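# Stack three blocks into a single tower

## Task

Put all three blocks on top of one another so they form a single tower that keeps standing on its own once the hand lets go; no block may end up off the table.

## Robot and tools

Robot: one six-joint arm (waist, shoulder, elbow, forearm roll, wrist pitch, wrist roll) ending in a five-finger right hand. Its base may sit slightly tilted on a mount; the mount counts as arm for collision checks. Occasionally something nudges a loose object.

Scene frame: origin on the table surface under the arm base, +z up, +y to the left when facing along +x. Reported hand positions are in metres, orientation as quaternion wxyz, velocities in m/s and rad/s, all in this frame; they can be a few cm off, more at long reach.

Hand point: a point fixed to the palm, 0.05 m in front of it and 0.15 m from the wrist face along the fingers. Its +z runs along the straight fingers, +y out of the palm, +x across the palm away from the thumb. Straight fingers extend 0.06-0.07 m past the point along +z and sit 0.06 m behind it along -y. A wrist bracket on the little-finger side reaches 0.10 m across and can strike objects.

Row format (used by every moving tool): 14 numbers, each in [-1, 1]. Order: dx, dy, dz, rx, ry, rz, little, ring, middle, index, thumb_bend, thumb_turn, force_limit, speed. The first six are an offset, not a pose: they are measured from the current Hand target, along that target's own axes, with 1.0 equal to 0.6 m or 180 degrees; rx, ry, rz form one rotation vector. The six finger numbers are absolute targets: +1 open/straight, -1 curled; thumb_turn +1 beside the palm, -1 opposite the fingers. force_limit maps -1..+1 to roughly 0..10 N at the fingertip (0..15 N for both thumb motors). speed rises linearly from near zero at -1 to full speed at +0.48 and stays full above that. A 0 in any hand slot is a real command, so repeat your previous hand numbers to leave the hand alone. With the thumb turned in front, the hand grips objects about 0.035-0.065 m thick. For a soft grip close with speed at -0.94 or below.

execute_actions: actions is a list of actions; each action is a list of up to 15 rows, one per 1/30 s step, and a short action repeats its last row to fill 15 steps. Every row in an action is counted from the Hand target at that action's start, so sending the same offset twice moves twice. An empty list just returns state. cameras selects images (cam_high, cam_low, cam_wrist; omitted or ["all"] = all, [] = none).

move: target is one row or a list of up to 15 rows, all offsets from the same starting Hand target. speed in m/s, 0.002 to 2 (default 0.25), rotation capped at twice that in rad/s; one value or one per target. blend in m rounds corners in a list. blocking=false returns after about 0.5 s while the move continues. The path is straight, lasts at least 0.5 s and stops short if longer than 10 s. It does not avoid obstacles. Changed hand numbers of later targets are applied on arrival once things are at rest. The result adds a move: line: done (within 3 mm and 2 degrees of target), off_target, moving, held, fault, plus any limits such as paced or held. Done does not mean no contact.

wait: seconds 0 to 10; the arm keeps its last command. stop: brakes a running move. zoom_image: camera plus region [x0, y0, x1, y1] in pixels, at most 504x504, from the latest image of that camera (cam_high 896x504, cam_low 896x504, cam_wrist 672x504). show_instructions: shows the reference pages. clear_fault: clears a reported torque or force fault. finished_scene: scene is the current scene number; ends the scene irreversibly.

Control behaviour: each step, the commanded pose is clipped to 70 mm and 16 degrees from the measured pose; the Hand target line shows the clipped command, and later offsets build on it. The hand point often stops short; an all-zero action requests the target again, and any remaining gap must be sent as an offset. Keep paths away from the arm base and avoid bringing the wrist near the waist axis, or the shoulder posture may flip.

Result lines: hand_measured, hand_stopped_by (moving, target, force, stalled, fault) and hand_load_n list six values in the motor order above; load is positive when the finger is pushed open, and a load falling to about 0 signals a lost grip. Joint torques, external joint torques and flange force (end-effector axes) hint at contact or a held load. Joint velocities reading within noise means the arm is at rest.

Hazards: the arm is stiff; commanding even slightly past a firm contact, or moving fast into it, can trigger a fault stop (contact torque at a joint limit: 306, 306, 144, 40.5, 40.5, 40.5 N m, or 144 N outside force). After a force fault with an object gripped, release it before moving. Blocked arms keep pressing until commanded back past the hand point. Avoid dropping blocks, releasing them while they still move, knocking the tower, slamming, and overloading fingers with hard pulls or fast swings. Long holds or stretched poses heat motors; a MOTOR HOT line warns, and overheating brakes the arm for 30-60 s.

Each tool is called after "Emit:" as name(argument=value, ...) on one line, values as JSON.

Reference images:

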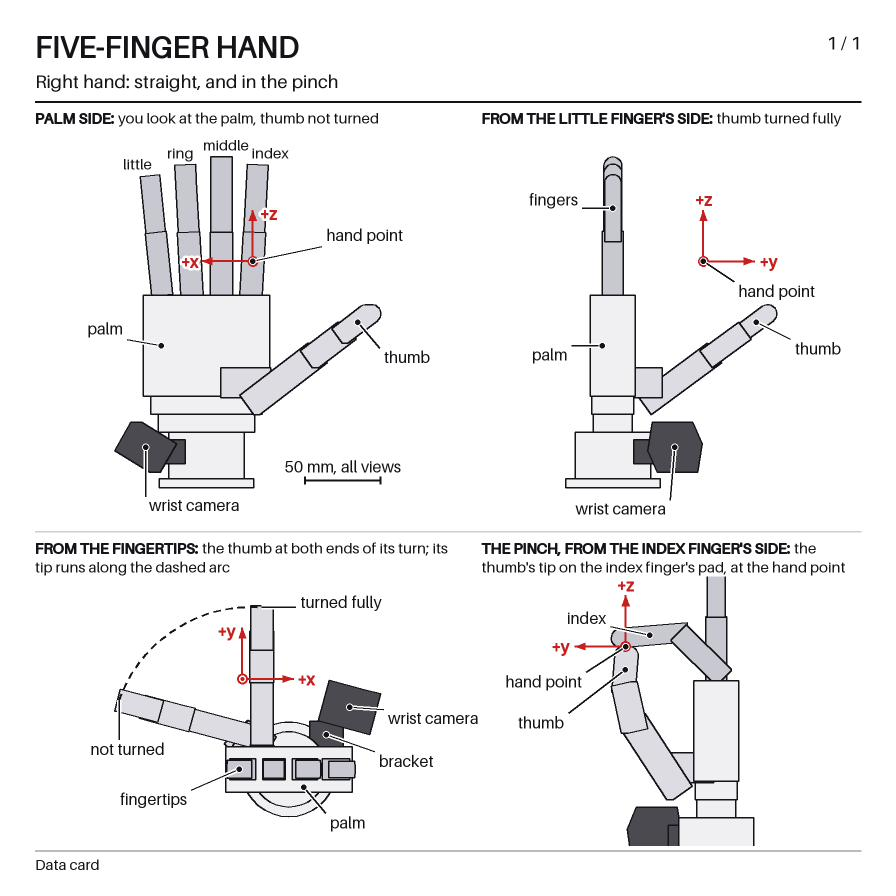

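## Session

Emit:
execute_actions(actions=[])

Scene clock: 0.00 s.
end_effector_position=(+0.4497, +0.2796, +0.2687) hand_measured=(+1.000, +1.000, +1.000, +1.000, +1.000, +1.000) hand_load_n=(+0.5, +0.0, +0.0, +0.0, +0.0, +0.0) hand_stopped_by=(target, target, target, target, target, target) hand_force_limit=0.00 hand_speed=-0.80 end_effector_quat_wxyz=(-0.143, +0.005, +0.988, +0.052)
Joint positions: [0.358 0.063 2.017 0.185 1.302 -1.321]
Joint velocities: within noise
Joint torques (N m): no reading
External joint torques (N m): no reading
Flange force (N): no reading
Hand target: +0.4497, +0.2796, +0.2687; -0.143, +0.005, +0.988, +0.052

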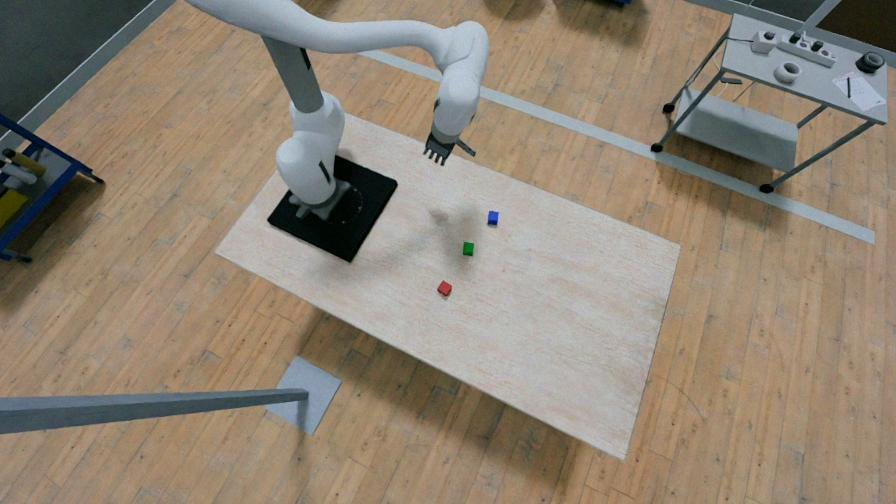

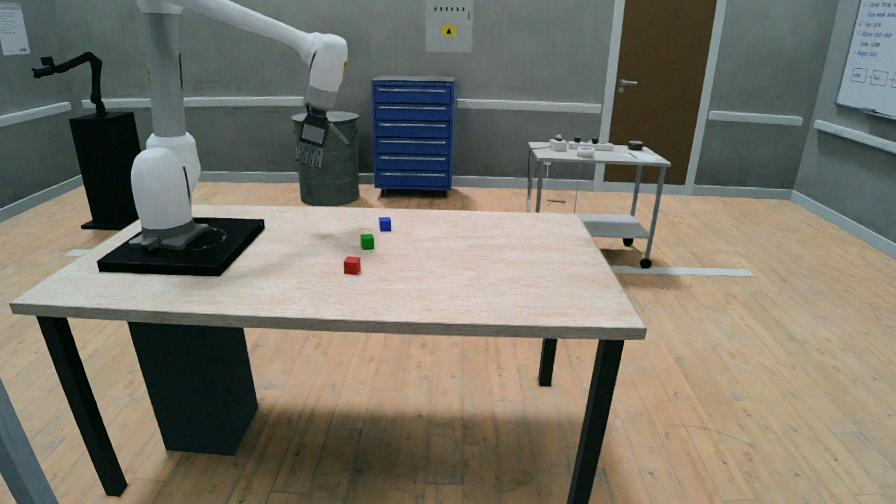

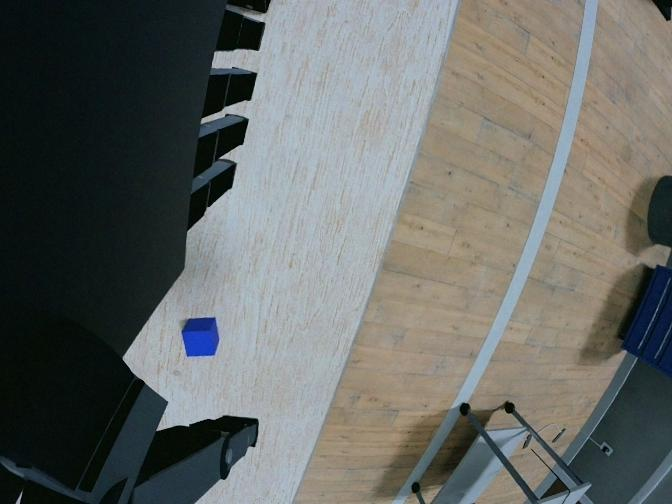

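Emit:
zoom_image(camera="cam_high", region=[427, 270, 463, 306])

Emit:
zoom_image(camera="cam_high", region=[450, 230, 486, 266])

Emit:
zoom_image(camera="cam_high", region=[475, 200, 511, 236])

Emit:
zoom_image(camera="cam_low", region=[335, 210, 405, 280])

Scaled by 14.000 from the camera's 896x504 image, which has a finer 1280x720 frame.

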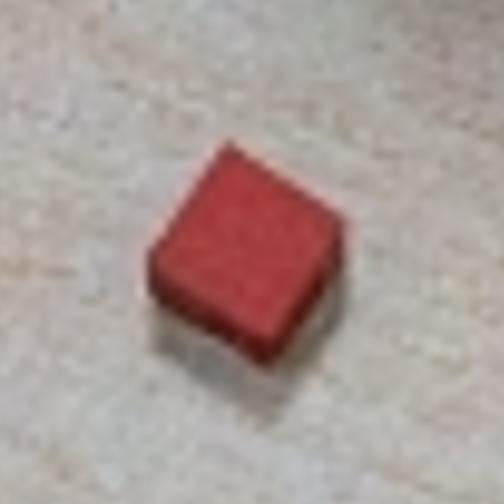

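Scaled by 14.000 from the camera's 896x504 image, which has a finer 1280x720 frame.

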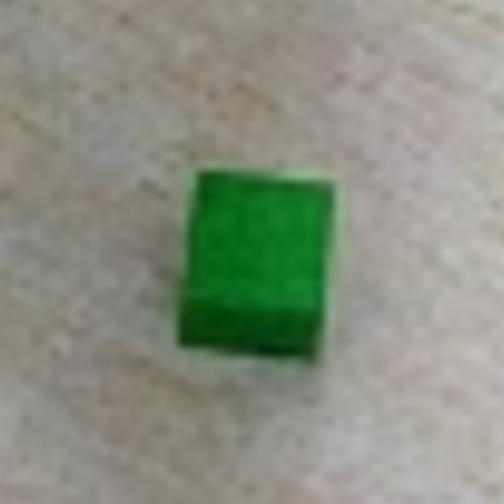

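Scaled by 14.000 from the camera's 896x504 image, which has a finer 1280x720 frame.

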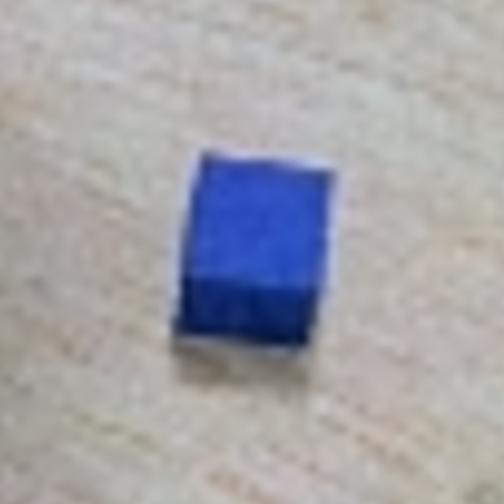

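Scaled by 7.200 from the camera's 896x504 image, which has a finer 1280x720 frame.

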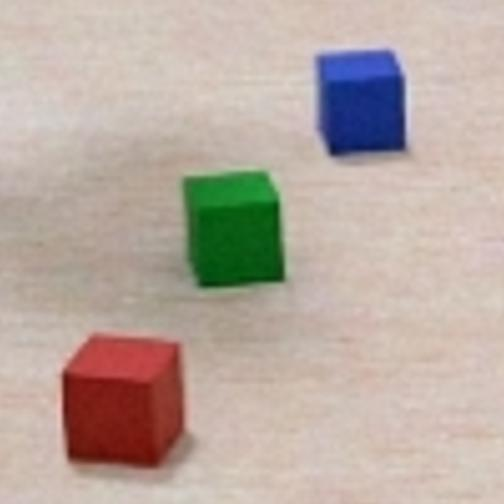

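Emit:
move(target=[-0.1650,-0.6463,0.0893,0.3377,-0.2913,-0.4449,1,1,0.1,0.1,1,-1,-0.4,0], speed=0.35, cameras=["cam_low"])

Emit:
move(target=[0.0322,-0.0160,0.2026,0,0.0368,0.0248,1,1,0.1,0.1,1,-1,-0.4,-0.5], speed=0.25)

Emit:
zoom_image(camera="cam_low", region=[310, 210, 400, 285])

Scene clock: 38.40 s.
end_effector_position=(+0.5204, -0.1000, +0.1504) hand_measured=(+1.000, +1.000, +0.100, +0.100, +1.000, -1.000) hand_load_n=(+0.0, +0.0, +0.0, +0.0, +0.0, +0.0) hand_stopped_by=(target, target, target, target, target, target) hand_force_limit=-0.40 hand_speed=0.00 end_effector_quat_wxyz=(-0.332, +0.625, -0.624, +0.332)
Joint positions: [-0.428 0.031 2.479 -0.946 -0.487 -2.538]
Joint velocities: within noise
Joint torques (N m): [2.37 -27.11 -21.09 1.92 -1.99 0.19]
External joint torques (N m): [-1.99 1.77 -0.09 -0.06 0.79 -0.2]
Flange force (N): [0.0 0.0 0.0]
Hand target: +0.5204, -0.1000, +0.1504; -0.332, +0.625, -0.624, +0.332
Off the commanded pose: 0.000 m, 0 deg.
move: done
Images, in order (width x height): cam_low 896x504.

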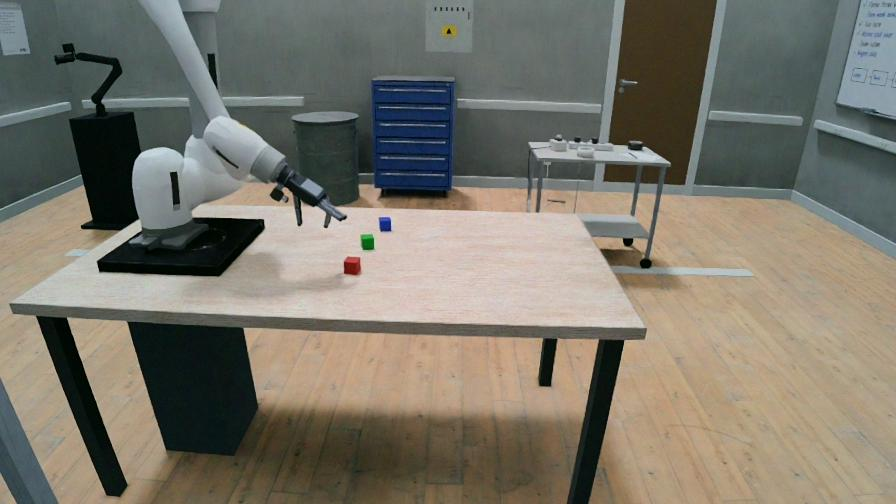

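Scene clock: 39.57 s.
end_effector_position=(+0.6266, -0.1192, +0.0905) hand_measured=(+1.000, +1.000, +0.100, +0.100, +1.000, -1.000) hand_load_n=(+0.0, +0.0, +0.0, +0.0, +0.0, +0.0) hand_stopped_by=(target, target, target, target, target, target) hand_force_limit=-0.40 hand_speed=-0.50 end_effector_quat_wxyz=(+0.308, -0.580, +0.666, -0.354)
Joint positions: [-0.306 0.28 2.348 -0.38 -0.492 -2.928]
Joint velocities: within noise
Joint torques (N m): [2.52 -50.29 -18.88 2 -2.22 0.25]
External joint torques (N m): [-2.08 2.91 -0.01 0.08 0.79 -0.25]
Flange force (N): [3.9 2.3 4.9]
Hand target: +0.6266, -0.1192, +0.0904; +0.308, -0.580, +0.666, -0.354
Off the commanded pose: 0.000 m, 0 deg.
move: done

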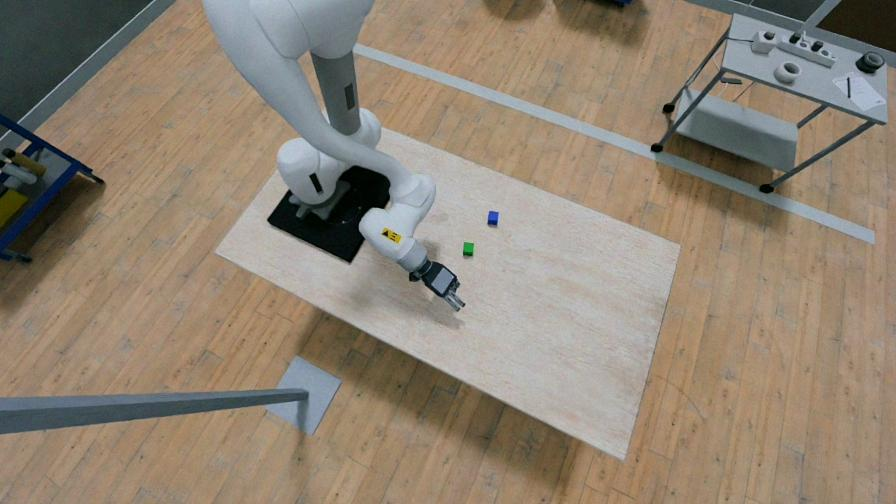

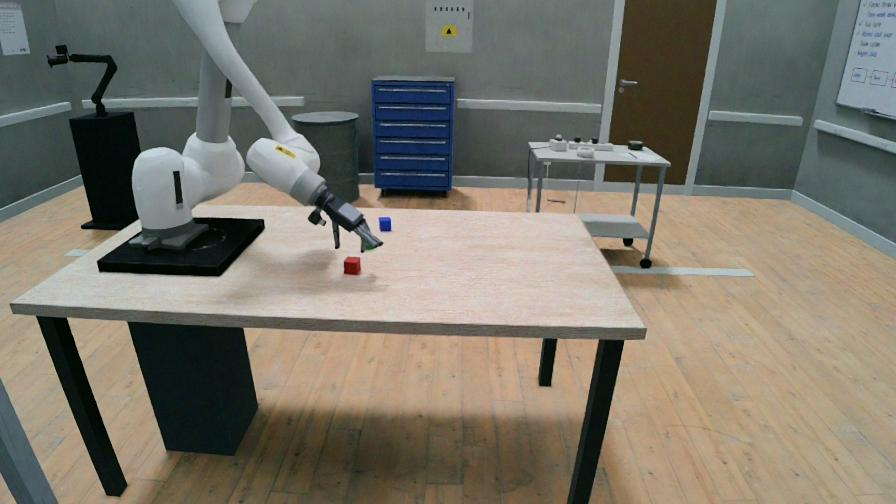

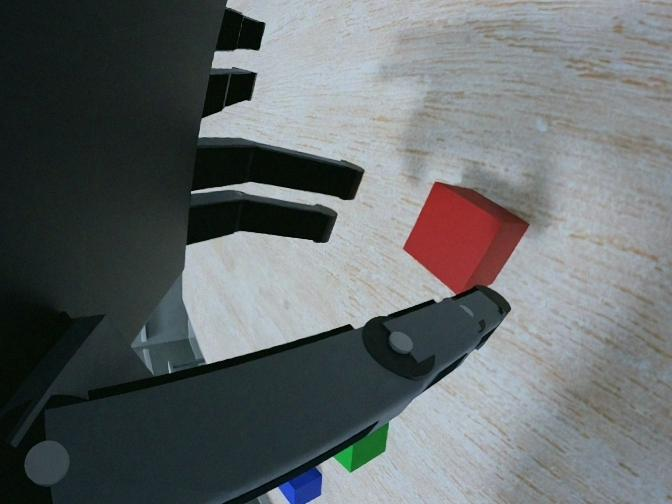

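Scaled by 5.600 from the camera's 896x504 image, which has a finer 1280x720 frame.

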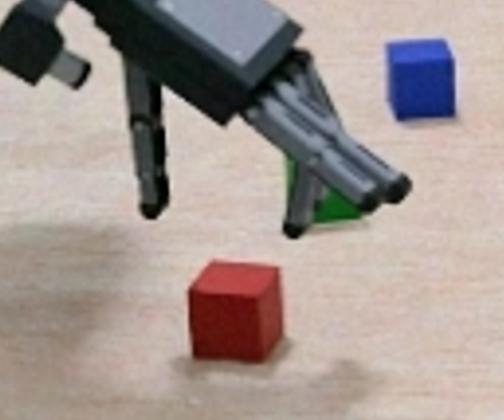

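Emit:
move(target=[[0,0.0814,0.0549,0,0,0,1,1,0.1,0.1,1,-1,-0.4,-0.5],[0,0.0816,0.0550,0,0,0,1,1,-0.6,-0.6,1,-1,-0.4,-0.9],[0,0.0075,0.0050,0,0,0,1,1,-0.6,-0.6,1,-1,-0.4,-0.9],[-0.2985,-0.0110,-0.0124,0,-0.0368,-0.0248,1,1,-0.6,-0.6,1,-1,-0.4,-0.9]], speed=[0.1,0.05,0.15,0.25], blend=[0,0,0.02,0])

Scene clock: 78.87 s.
end_effector_position=(+0.6488, +0.0586, +0.1000) hand_measured=(+1.000, +1.000, -0.270, -0.318, +1.000, -1.000) hand_load_n=(+0.0, +0.0, +6.5, +6.0, +1.0, -2.5) hand_stopped_by=(target, target, force, force, target, target) hand_force_limit=-0.40 hand_speed=-0.90 end_effector_quat_wxyz=(-0.332, +0.625, -0.624, +0.332)
Joint positions: [0.035 0.272 2.328 -0.018 -0.445 -3.138]
Joint velocities: within noise
Joint torques (N m): [2.44 -51.98 -21.3 2.29 -2.33 0.31]
External joint torques (N m): [-1.9 3.1 0.1 -0.11 0.86 -0.31]
Flange force (N): [3.6 1.1 5.4]
Hand target: +0.6488, +0.0586, +0.1000; -0.332, +0.625, -0.624, +0.332
Off the commanded pose: 0.000 m, 0 deg.
move: done

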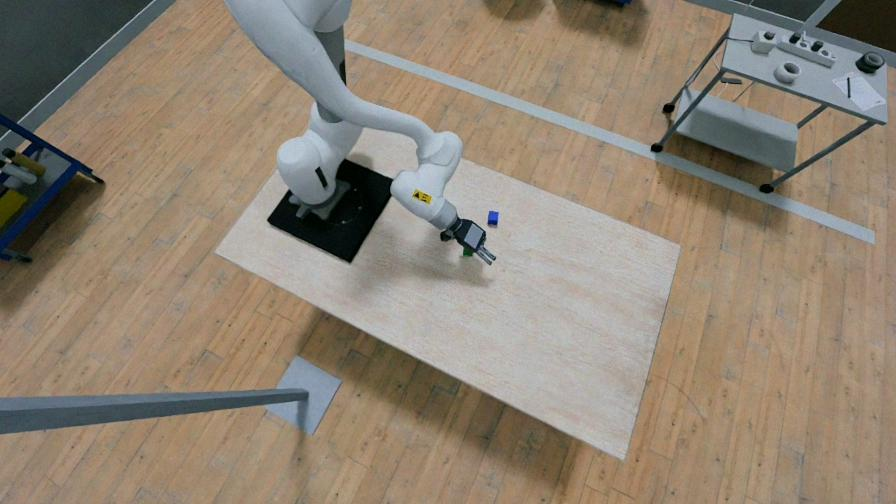

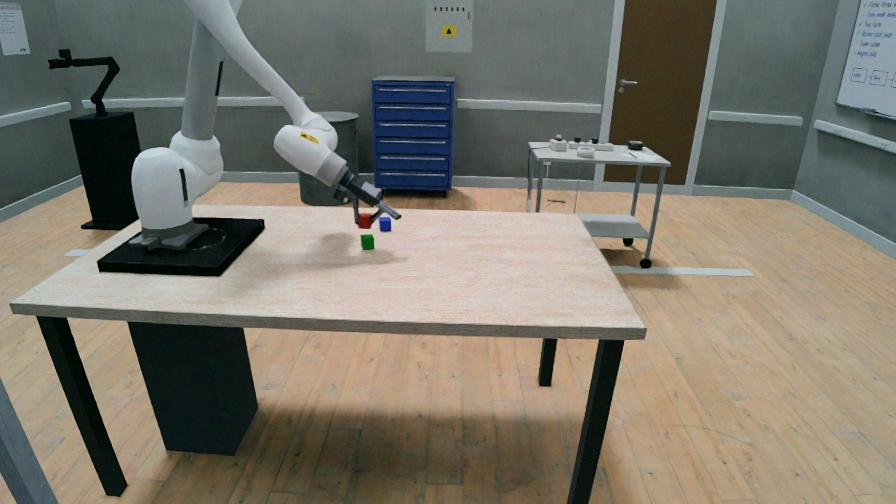

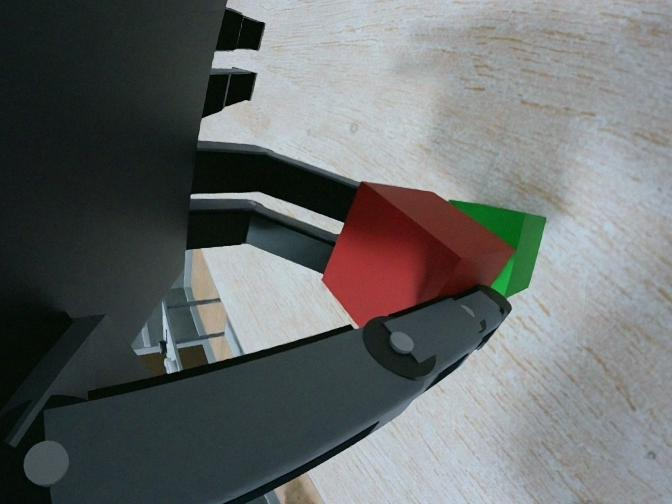

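Emit:
zoom_image(camera="cam_low", region=[330, 180, 420, 270])

Emit:
zoom_image(camera="cam_high", region=[420, 200, 520, 280])

Scaled by 5.600 from the camera's 896x504 image, which has a finer 1280x720 frame.

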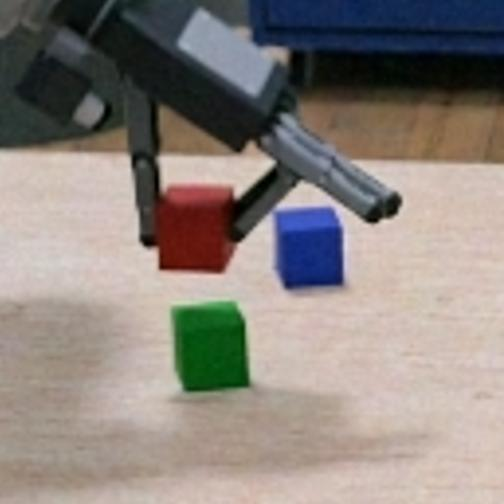

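Scaled by 5.040 from the camera's 896x504 image, which has a finer 1280x720 frame.

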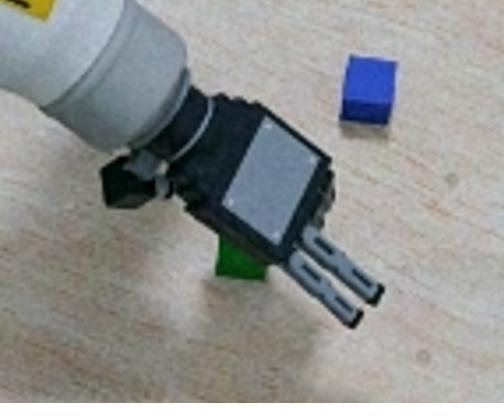

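Emit:
zoom_image(camera="cam_low", region=[350, 208, 384, 252])

Emit:
zoom_image(camera="cam_wrist", region=[300, 150, 580, 350])

Scaled by 11.455 from the camera's 896x504 image, which has a finer 1280x720 frame.

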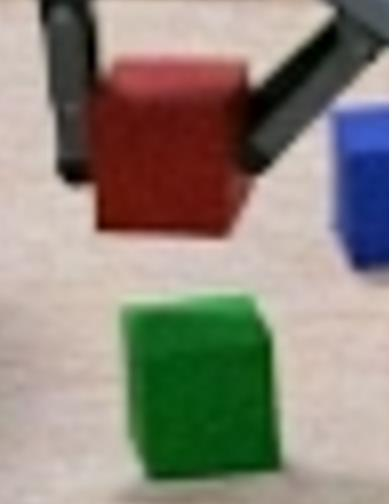

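Scaled by 1.800 from the camera's 672x504 image, which has a finer 960x720 frame.

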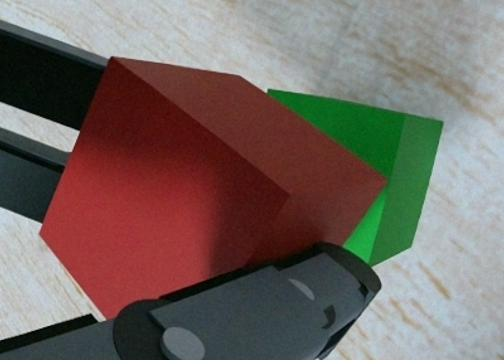

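Emit:
move(target=[-0.0017,0.0361,0.0284,0,0,0,1,1,-0.6,-0.6,1,-1,-0.4,-0.9], speed=0.08, cameras=["cam_low"])

Emit:
zoom_image(camera="cam_low", region=[350, 214, 384, 252])

Scene clock: 129.73 s.
end_effector_position=(+0.6508, +0.0596, +0.0726) hand_measured=(+1.000, +1.000, -0.270, -0.318, +1.000, -1.000) hand_load_n=(+0.0, +0.0, +7.0, +6.0, +1.5, -2.5) hand_stopped_by=(target, target, force, force, target, target) hand_force_limit=-0.40 hand_speed=-0.90 end_effector_quat_wxyz=(-0.332, +0.625, -0.624, +0.332)
Joint positions: [0.037 0.328 2.335 -0.012 -0.508 -3.142]
Joint velocities: within noise
Joint torques (N m): [2.68 -55.31 -19.19 1.92 -2.31 0.21]
External joint torques (N m): [-2.09 3.17 0.09 0.03 0.84 -0.22]
Flange force (N): [3.7 1.6 5.5]
Hand target: +0.6508, +0.0596, +0.0725; -0.332, +0.625, -0.624, +0.332
Off the commanded pose: 0.000 m, 0 deg.
move: done
Images, in order (width x height): cam_low 896x504.

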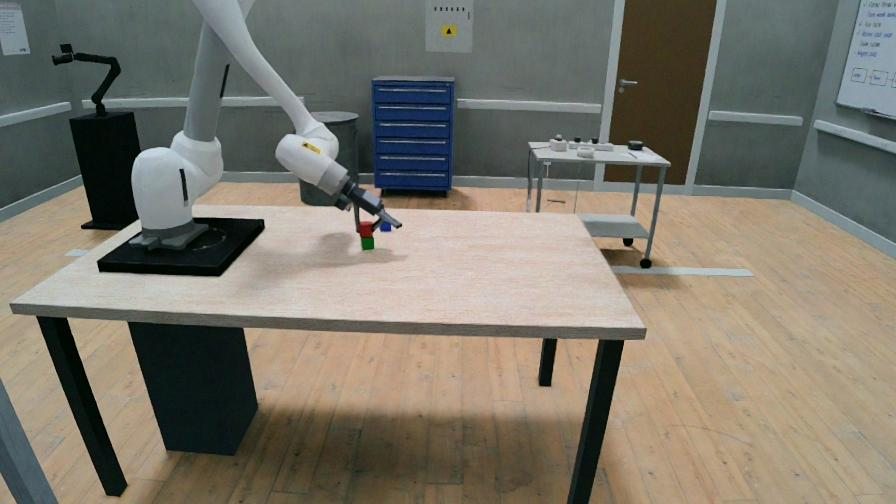

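Scaled by 13.263 from the camera's 896x504 image, which has a finer 1280x720 frame.

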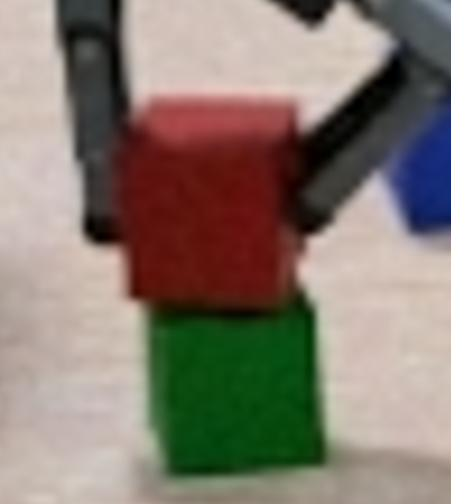

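Emit:
execute_actions(actions=[[[-0.0017,-0.0012,0.0042,0,0,0,1,1,-0.6,-0.6,1,-1,-0.4,-0.9]],[[0,0.00097,0.00065,0,0,0,1,1,-0.6,-0.6,1,-1,-0.4,-0.9]]], cameras=["cam_low"])

Scene clock: 137.40 s.
end_effector_position=(+0.6533, +0.0606, +0.0710) hand_measured=(+1.000, +1.000, -0.270, -0.318, +1.000, -1.000) hand_load_n=(+0.0, +0.0, +7.0, +6.0, +1.5, -2.0) hand_stopped_by=(target, target, force, force, target, target) hand_force_limit=-0.40 hand_speed=-0.90 end_effector_quat_wxyz=(-0.332, +0.625, -0.624, +0.332)
Joint positions: [0.039 0.334 2.331 -0.008 -0.509 -3.144]
Joint velocities: within noise
Joint torques (N m): [2.67 -56 -19.16 1.89 -2.32 0.26]
External joint torques (N m): [-2.14 3.47 0.15 0.04 0.86 -0.27]
External joint torques at the end of the 1st action: [-2.26 3.33 0.12 0.05 0.84 -0.25]
Flange force (N): [3.7 2.0 6.0]
Flange force at the end of the 1st action (N): [3.9 1.8 5.8]
Hand target: +0.6533, +0.0606, +0.0710; -0.332, +0.625, -0.624, +0.332
Off the commanded pose: 0.000 m, 0 deg.
Step readings (end_effector_position; steps 1 to 15: 1st action; 16 to 30: 2nd action):
0: (+0.6508, +0.0596, +0.0725)
1: (+0.6508, +0.0596, +0.0725)
2: (+0.6509, +0.0598, +0.0721)
4: (+0.6524, +0.0604, +0.0717)
8: (+0.6532, +0.0606, +0.0717)
15: (+0.6533, +0.0606, +0.0717)
16: (+0.6533, +0.0606, +0.0717)
17: (+0.6532, +0.0606, +0.0715)
19: (+0.6533, +0.0606, +0.0712)
23: (+0.6534, +0.0606, +0.0711)
30: (+0.6533, +0.0606, +0.0711)
Images, in order (width x height): cam_low 896x504.

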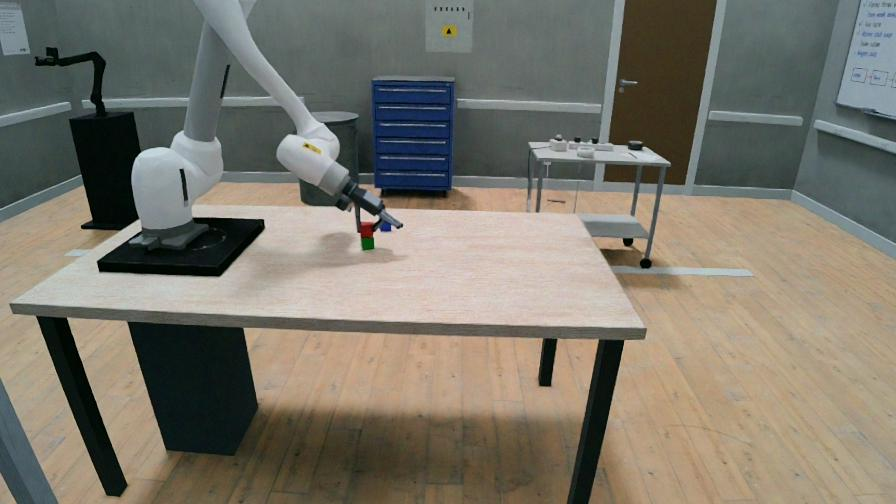

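Emit:
execute_actions(actions=[[[0,0.00115,0.00078,0,0,0,1,1,-0.6,-0.6,1,-1,-0.4,-0.9]],[[0,0.00083,0.00056,0,0,0,1,1,-0.6,-0.6,1,-1,-0.4,-0.9]]], cameras=["cam_low"])

Emit:
zoom_image(camera="cam_low", region=[350, 214, 384, 252])

Scene clock: 140.40 s.
end_effector_position=(+0.6533, +0.0606, +0.0696) hand_measured=(+1.000, +1.000, -0.270, -0.318, +1.000, -1.000) hand_load_n=(+0.0, -0.5, +6.5, +6.0, +1.5, -2.0) hand_stopped_by=(target, target, force, force, target, target) hand_force_limit=-0.40 hand_speed=-0.90 end_effector_quat_wxyz=(-0.332, +0.625, -0.624, +0.332)
Joint positions: [0.039 0.337 2.332 -0.008 -0.513 -3.144]
Joint velocities: within noise
Joint torques (N m): [2.71 -56.04 -18.97 1.86 -2.29 0.23]
External joint torques (N m): [-2.16 3.33 0.04 0.06 0.82 -0.24]
External joint torques at the end of the 1st action: [-2.04 3.18 0.16 0.05 0.87 -0.24]
Flange force (N): [3.7 1.8 5.9]
Flange force at the end of the 1st action (N): [3.5 1.6 5.4]
Hand target: +0.6533, +0.0606, +0.0696; -0.332, +0.625, -0.624, +0.332
Off the commanded pose: 0.000 m, 0 deg.
Step readings (end_effector_position; steps 1 to 15: 1st action; 16 to 30: 2nd action):
0: (+0.6533, +0.0606, +0.0710)
1: (+0.6533, +0.0606, +0.0710)
2: (+0.6533, +0.0606, +0.0708)
4: (+0.6533, +0.0606, +0.0704)
8: (+0.6533, +0.0606, +0.0702)
15: (+0.6533, +0.0606, +0.0702)
16: (+0.6533, +0.0606, +0.0702)
17: (+0.6533, +0.0606, +0.0701)
19: (+0.6533, +0.0606, +0.0697)
23: (+0.6533, +0.0606, +0.0696)
30: (+0.6533, +0.0606, +0.0696)
Images, in order (width x height): cam_low 896x504.

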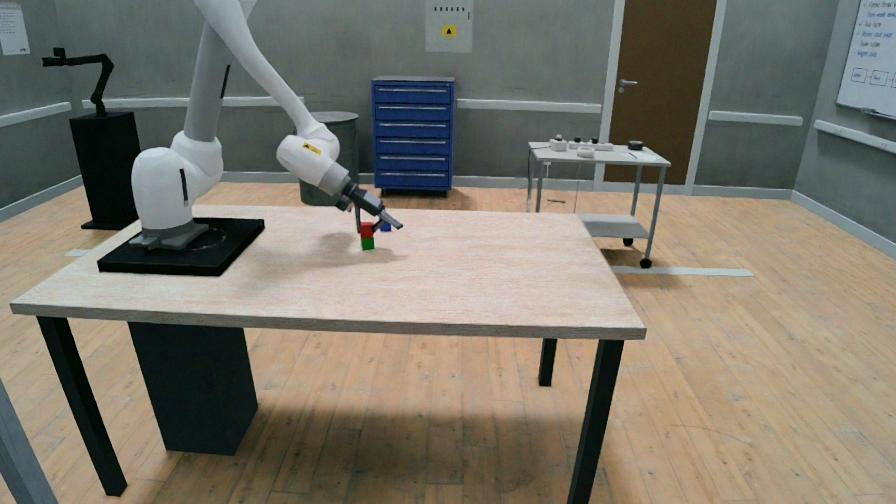

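Scaled by 13.263 from the camera's 896x504 image, which has a finer 1280x720 frame.

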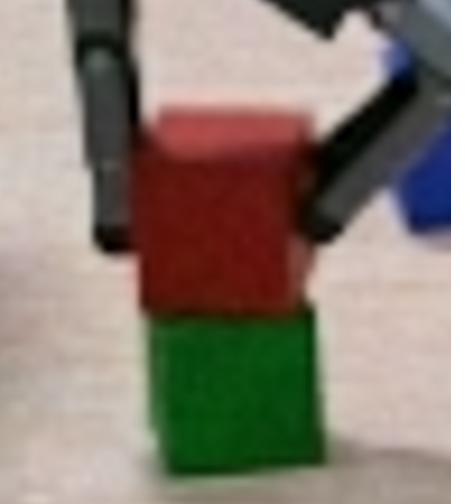

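Emit:
execute_actions(actions=[[[0,0.00083,0.00056,0,0,0,1,1,-0.6,-0.6,1,-1,-0.4,-0.9]],[[0,0.00083,0.00056,0,0,0,1,1,-0.6,-0.6,1,-1,-0.4,-0.9]]], cameras=[])

Scene clock: 143.70 s.
end_effector_position=(+0.6533, +0.0606, +0.0684) hand_measured=(+1.000, +1.000, -0.270, -0.318, +1.000, -1.000) hand_load_n=(+0.0, +0.0, +5.5, +5.5, +1.0, -2.0) hand_stopped_by=(target, target, force, force, target, target) hand_force_limit=-0.40 hand_speed=-0.90 end_effector_quat_wxyz=(-0.332, +0.625, -0.624, +0.332)
Joint positions: [0.039 0.339 2.332 -0.008 -0.516 -3.145]
Joint velocities: within noise
Joint torques (N m): [2.44 -52.67 -16.07 1.86 -1.24 0.13]
External joint torques (N m): [-1.73 -0.26 -2.74 0.04 -0.22 -0.14]
External joint torques at the end of the 1st action: [-1.77 3.29 0.18 0.08 0.88 -0.22]
Flange force (N): [3.0 -3.3 3.3]
Flange force at the end of the 1st action (N): [2.8 1.7 5.6]
Hand target: +0.6533, +0.0606, +0.0684; -0.332, +0.625, -0.624, +0.332
Off the commanded pose: 0.000 m, 0 deg.
Step readings (end_effector_position; steps 1 to 15: 1st action; 16 to 30: 2nd action):
0: (+0.6533, +0.0606, +0.0696)
1: (+0.6533, +0.0606, +0.0696)
2: (+0.6533, +0.0606, +0.0694)
4: (+0.6533, +0.0606, +0.0691)
8: (+0.6533, +0.0606, +0.0690)
15: (+0.6533, +0.0606, +0.0690)
16: (+0.6533, +0.0606, +0.0690)
17: (+0.6533, +0.0606, +0.0689)
19: (+0.6533, +0.0606, +0.0685)
23: (+0.6533, +0.0606, +0.0684)
30: (+0.6533, +0.0606, +0.0684)
No camera images: "cameras" was empty.

Emit:
move(target=[[0,-0.0003,-0.0002,0,0,0,1,1,-0.6,-0.6,1,-1,-0.4,-0.9],[0,-0.0005,-0.0003,0,0,0,1,1,0.1,0.1,1,-1,-0.4,-0.85],[0,0.0080,-0.0127,0,0,0,1,1,0.1,0.1,1,-1,-0.4,-0.85],[0,-0.0748,-0.0685,0,0,0,1,1,0.1,0.1,1,-1,-0.4,-0.85],[-0.2685,-0.0481,0.0057,0,-0.0737,-0.0497,1,1,0.1,0.1,1,-1,-0.4,-0.85]], speed=[0.05,0.05,0.05,0.15,0.25], blend=[0,0,0,0.015,0])

Emit:
zoom_image(camera="cam_low", region=[340, 190, 430, 260])

Emit:
zoom_image(camera="cam_high", region=[430, 190, 530, 270])

Scene clock: 163.07 s.
end_effector_position=(+0.6720, +0.2217, +0.0904) hand_measured=(+1.000, +1.000, +0.100, +0.100, +1.000, -1.000) hand_load_n=(+0.0, +0.0, +0.0, +0.0, +0.0, +0.0) hand_stopped_by=(target, target, target, target, target, target) hand_force_limit=-0.40 hand_speed=-0.85 end_effector_quat_wxyz=(-0.375, +0.706, -0.531, +0.283)
Joint positions: [0.257 0.355 2.226 -0.132 -0.425 -3.068]
Joint velocities: within noise
Joint torques (N m): [3.79 -59.87 -21.51 2.08 -2.26 0.11]
External joint torques (N m): [-3.09 2.9 0.01 0.21 0.79 -0.12]
Flange force (N): [4.8 1.1 4.8]
Hand target: +0.6720, +0.2217, +0.0904; -0.375, +0.706, -0.531, +0.282
Off the commanded pose: 0.000 m, 0 deg.
move: done

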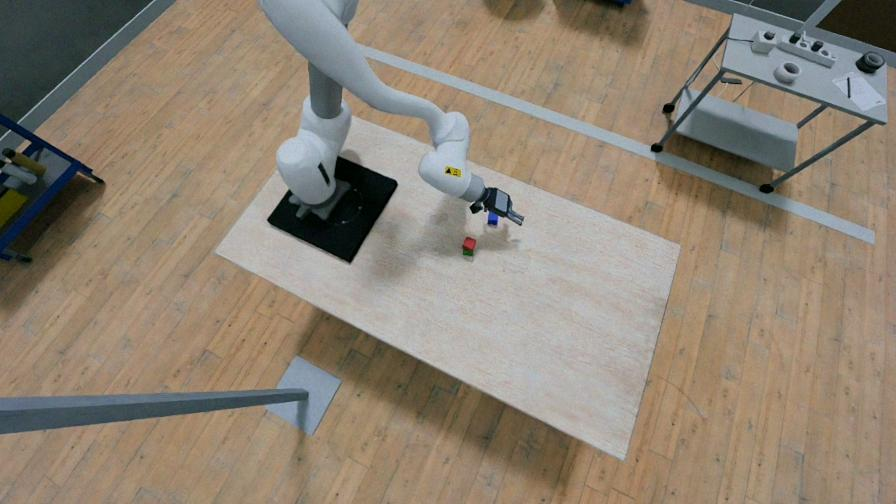

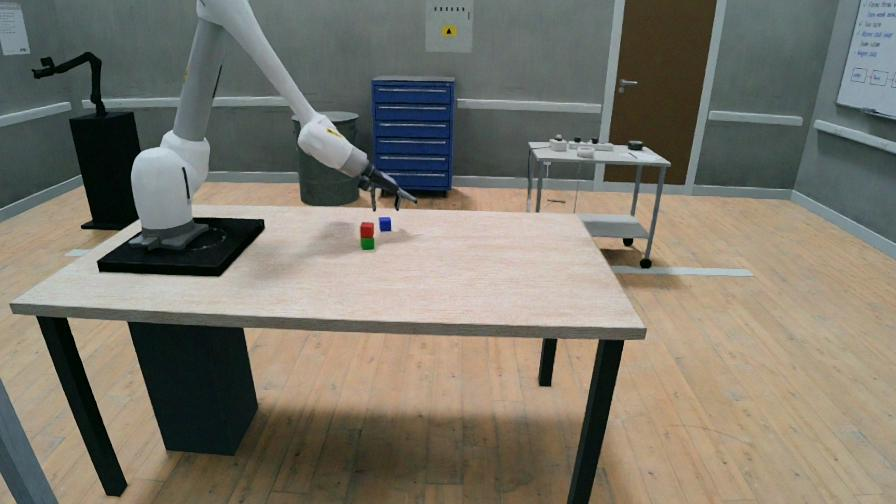

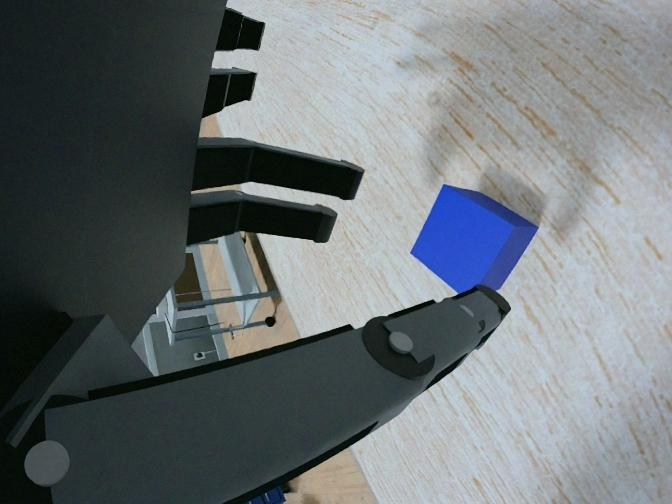

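Scaled by 5.600 from the camera's 896x504 image, which has a finer 1280x720 frame.

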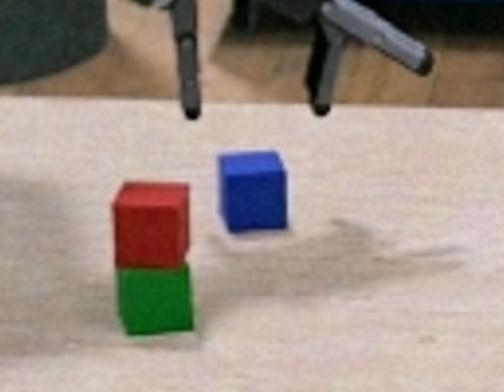

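Scaled by 5.040 from the camera's 896x504 image, which has a finer 1280x720 frame.

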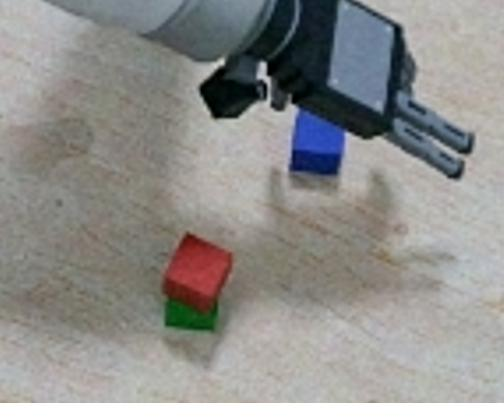

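Emit:
move(target=[[0,0.0814,0.0549,0,0,0,1,1,0.1,0.1,1,-1,-0.4,-0.85],[0,0.0816,0.0550,0,0,0,1,1,-0.6,-0.6,1,-1,-0.4,-0.9],[0,-0.0547,-0.0369,0,0,0,1,1,-0.6,-0.6,1,-1,-0.4,-0.9],[0.2495,-0.0077,-0.1305,0,0.0737,0.0497,1,1,-0.6,-0.6,1,-1,-0.4,-0.9]], speed=[0.1,0.05,0.15,0.25], blend=[0,0,0.02,0])

Emit:
zoom_image(camera="cam_low", region=[340, 196, 392, 256])

Scene clock: 197.30 s.
end_effector_position=(+0.6536, +0.0607, +0.1380) hand_measured=(+1.000, +1.000, -0.270, -0.326, +1.000, -1.000) hand_load_n=(+0.0, +0.0, +7.0, +7.5, +1.5, -0.5) hand_stopped_by=(target, target, force, force, target, target) hand_force_limit=-0.40 hand_speed=-0.90 end_effector_quat_wxyz=(-0.332, +0.625, -0.624, +0.332)
Joint positions: [0.04 0.209 2.3 -0.01 -0.352 -3.142]
Joint velocities: within noise
Joint torques (N m): [2.84 -48.71 -24.43 2.49 -2.24 0.25]
External joint torques (N m): [-2.22 2.94 0.21 0.01 0.78 -0.25]
Flange force (N): [3.5 0.8 5.0]
Hand target: +0.6536, +0.0606, +0.1380; -0.332, +0.625, -0.624, +0.332
Off the commanded pose: 0.000 m, 0 deg.
move: done

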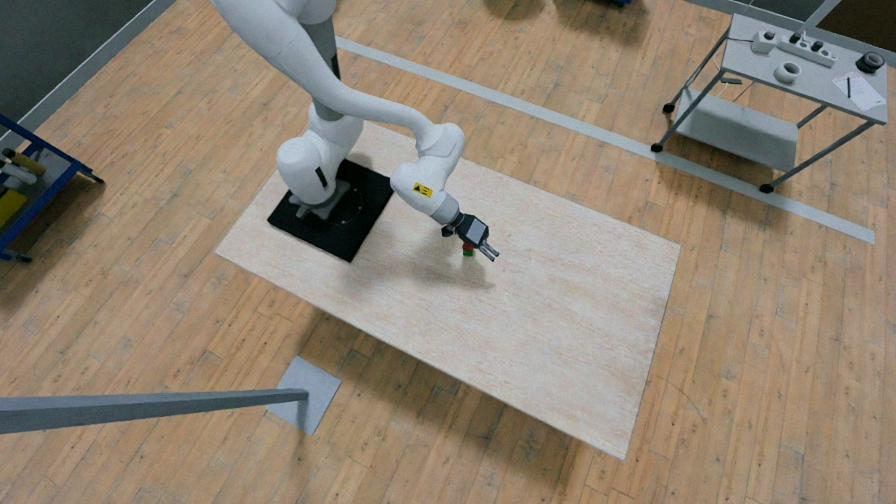

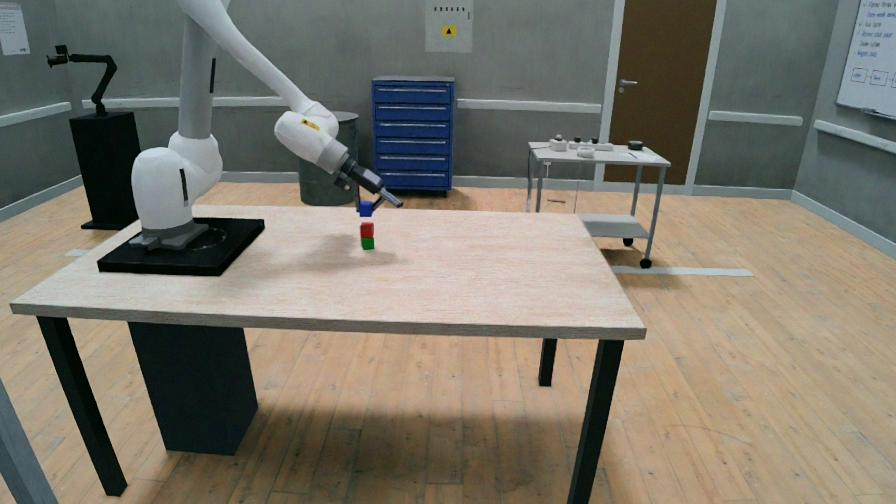

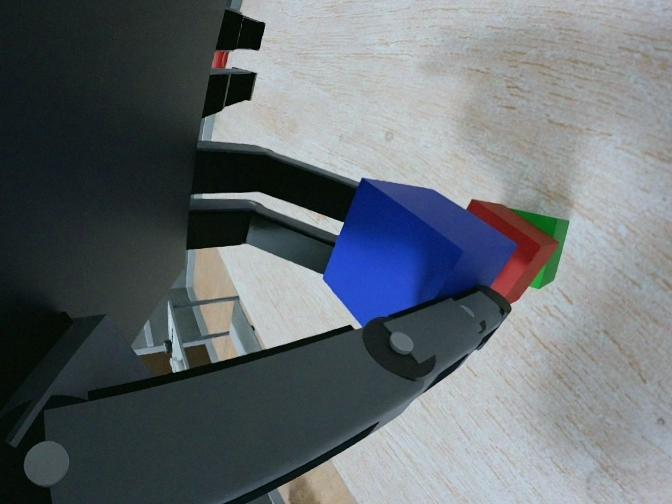

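Scaled by 8.400 from the camera's 896x504 image, which has a finer 1280x720 frame.

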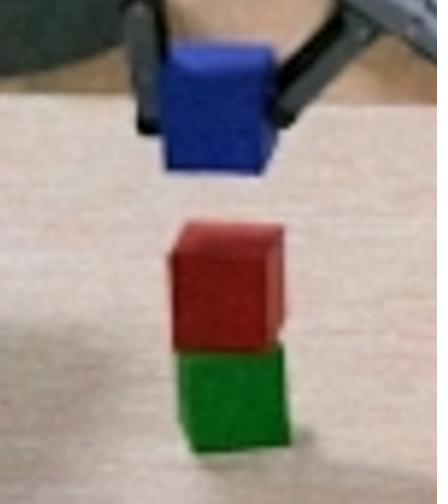

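Emit:
move(target=[-0.0008,0.0398,0.0289,0,0,0,1,1,-0.6,-0.6,1,-1,-0.4,-0.9], speed=0.08, cameras=["cam_low"])

Emit:
zoom_image(camera="cam_low", region=[346, 204, 388, 252])

Scene clock: 204.60 s.
end_effector_position=(+0.6546, +0.0611, +0.1085) hand_measured=(+1.000, +1.000, -0.270, -0.326, +1.000, -1.000) hand_load_n=(+0.0, +0.0, +7.0, +7.0, +1.5, -0.5) hand_stopped_by=(target, target, force, force, target, target) hand_force_limit=-0.40 hand_speed=-0.90 end_effector_quat_wxyz=(-0.332, +0.625, -0.624, +0.332)
Joint positions: [0.041 0.263 2.313 -0.007 -0.421 -3.145]
Joint velocities: within noise
Joint torques (N m): [2.61 -51.69 -22.3 2.21 -2.3 0.23]
External joint torques (N m): [-2.02 2.76 0.21 0.06 0.83 -0.23]
Flange force (N): [3.2 0.9 4.6]
Hand target: +0.6546, +0.0611, +0.1085; -0.332, +0.625, -0.624, +0.332
Off the commanded pose: 0.000 m, 0 deg.
move: done
Images, in order (width x height): cam_low 896x504.

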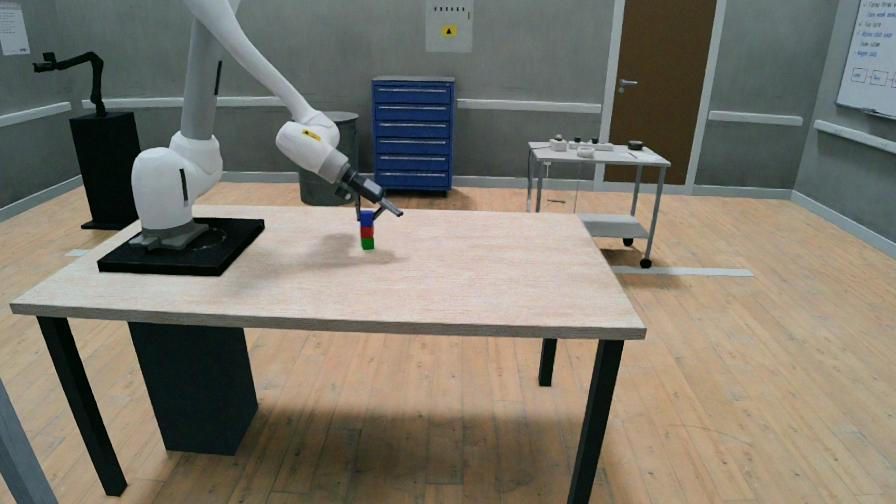

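Scaled by 10.500 from the camera's 896x504 image, which has a finer 1280x720 frame.

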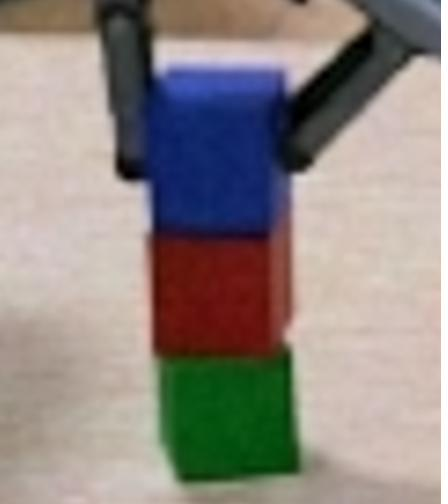

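Emit:
execute_actions(actions=[[[0,0.00097,0.00065,0,0,0,1,1,-0.6,-0.6,1,-1,-0.4,-0.9]],[[0,0.00097,0.00065,0,0,0,1,1,-0.6,-0.6,1,-1,-0.4,-0.9]]], cameras=[])

Emit:
execute_actions(actions=[[[0,0.00083,0.00056,0,0,0,1,1,-0.6,-0.6,1,-1,-0.4,-0.9]]], cameras=[])

Scene clock: 208.23 s.
end_effector_position=(+0.6546, +0.0611, +0.1071) hand_measured=(+1.000, +1.000, -0.270, -0.326, +1.000, -1.000) hand_load_n=(+0.0, +0.0, +7.0, +7.5, +1.5, -1.0) hand_stopped_by=(target, target, force, force, target, target) hand_force_limit=-0.40 hand_speed=-0.90 end_effector_quat_wxyz=(-0.332, +0.625, -0.624, +0.332)
Joint positions: [0.041 0.266 2.314 -0.007 -0.424 -3.145]
Joint velocities: within noise
Joint torques (N m): [2.81 -51.83 -22.17 2.19 -2.28 0.23]
External joint torques (N m): [-2.34 2.85 0.21 0.07 0.82 -0.23]
External joint torques at the end of the 1st action: [-1.69 3.17 0.18 0.05 0.83 -0.23]
Flange force (N): [3.9 1.0 4.8]
Flange force at the end of the 1st action (N): [2.5 1.2 5.5]
Hand target: +0.6546, +0.0611, +0.1071; -0.332, +0.625, -0.624, +0.332
Off the commanded pose: 0.000 m, 0 deg.
Step readings (end_effector_position; steps 1 to 15: 1st action; 16 to 30: 2nd action):
0: (+0.6546, +0.0611, +0.1085)
1: (+0.6546, +0.0611, +0.1085)
2: (+0.6546, +0.0611, +0.1083)
4: (+0.6546, +0.0611, +0.1080)
8: (+0.6546, +0.0611, +0.1078)
15: (+0.6546, +0.0611, +0.1078)
16: (+0.6546, +0.0611, +0.1078)
17: (+0.6546, +0.0611, +0.1076)
19: (+0.6546, +0.0611, +0.1073)
23: (+0.6546, +0.0611, +0.1071)
30: (+0.6546, +0.0611, +0.1071)
No camera images: "cameras" was empty.

Scene clock: 208.93 s.
end_effector_position=(+0.6546, +0.0611, +0.1065) hand_measured=(+1.000, +1.000, -0.270, -0.326, +1.000, -1.000) hand_load_n=(+0.0, +0.0, +7.0, +7.5, +1.5, -1.0) hand_stopped_by=(target, target, force, force, target, target) hand_force_limit=-0.40 hand_speed=-0.90 end_effector_quat_wxyz=(-0.332, +0.625, -0.624, +0.332)
Joint positions: [0.041 0.267 2.314 -0.007 -0.426 -3.145]
Joint velocities: within noise
Joint torques (N m): [2.61 -52.01 -22.04 2.19 -2.29 0.24]
External joint torques (N m): [-2.09 3.01 0.14 0.06 0.83 -0.25]
Flange force (N): [3.3 1.1 5.2]
Hand target: +0.6546, +0.0611, +0.1065; -0.332, +0.625, -0.624, +0.332
Off the commanded pose: 0.000 m, 0 deg.
Step readings (end_effector_position):
0: (+0.6546, +0.0611, +0.1071)
1: (+0.6546, +0.0611, +0.1071)
2: (+0.6546, +0.0611, +0.1069)
4: (+0.6546, +0.0611, +0.1067)
8: (+0.6546, +0.0611, +0.1065)
15: (+0.6546, +0.0611, +0.1065)
No camera images: "cameras" was empty.

Emit:
execute_actions(actions=[[[0,0.00083,0.00056,0,0,0,1,1,-0.6,-0.6,1,-1,-0.4,-0.9]]], cameras=[])

Scene clock: 210.60 s.
end_effector_position=(+0.6546, +0.0611, +0.1059) hand_measured=(+1.000, +1.000, -0.270, -0.326, +1.000, -1.000) hand_load_n=(+0.0, +0.0, +6.5, +7.5, +1.5, -0.5) hand_stopped_by=(target, target, force, force, target, target) hand_force_limit=-0.40 hand_speed=-0.90 end_effector_quat_wxyz=(-0.332, +0.625, -0.624, +0.332)
Joint positions: [0.041 0.268 2.315 -0.007 -0.427 -3.145]
Joint velocities: within noise
Joint torques (N m): [2.39 -49.54 -20.41 2.17 -1.81 0.14]
External joint torques (N m): [-1.8 0.42 -1.43 0.07 0.34 -0.15]
Flange force (N): [3.0 -2.4 2.3]
Hand target: +0.6546, +0.0611, +0.1059; -0.332, +0.625, -0.624, +0.332
Off the commanded pose: 0.000 m, 0 deg.
Step readings (end_effector_position):
0: (+0.6546, +0.0611, +0.1065)
1: (+0.6546, +0.0611, +0.1065)
2: (+0.6546, +0.0611, +0.1064)
4: (+0.6546, +0.0611, +0.1061)
8: (+0.6546, +0.0611, +0.1059)
15: (+0.6546, +0.0611, +0.1059)
No camera images: "cameras" was empty.


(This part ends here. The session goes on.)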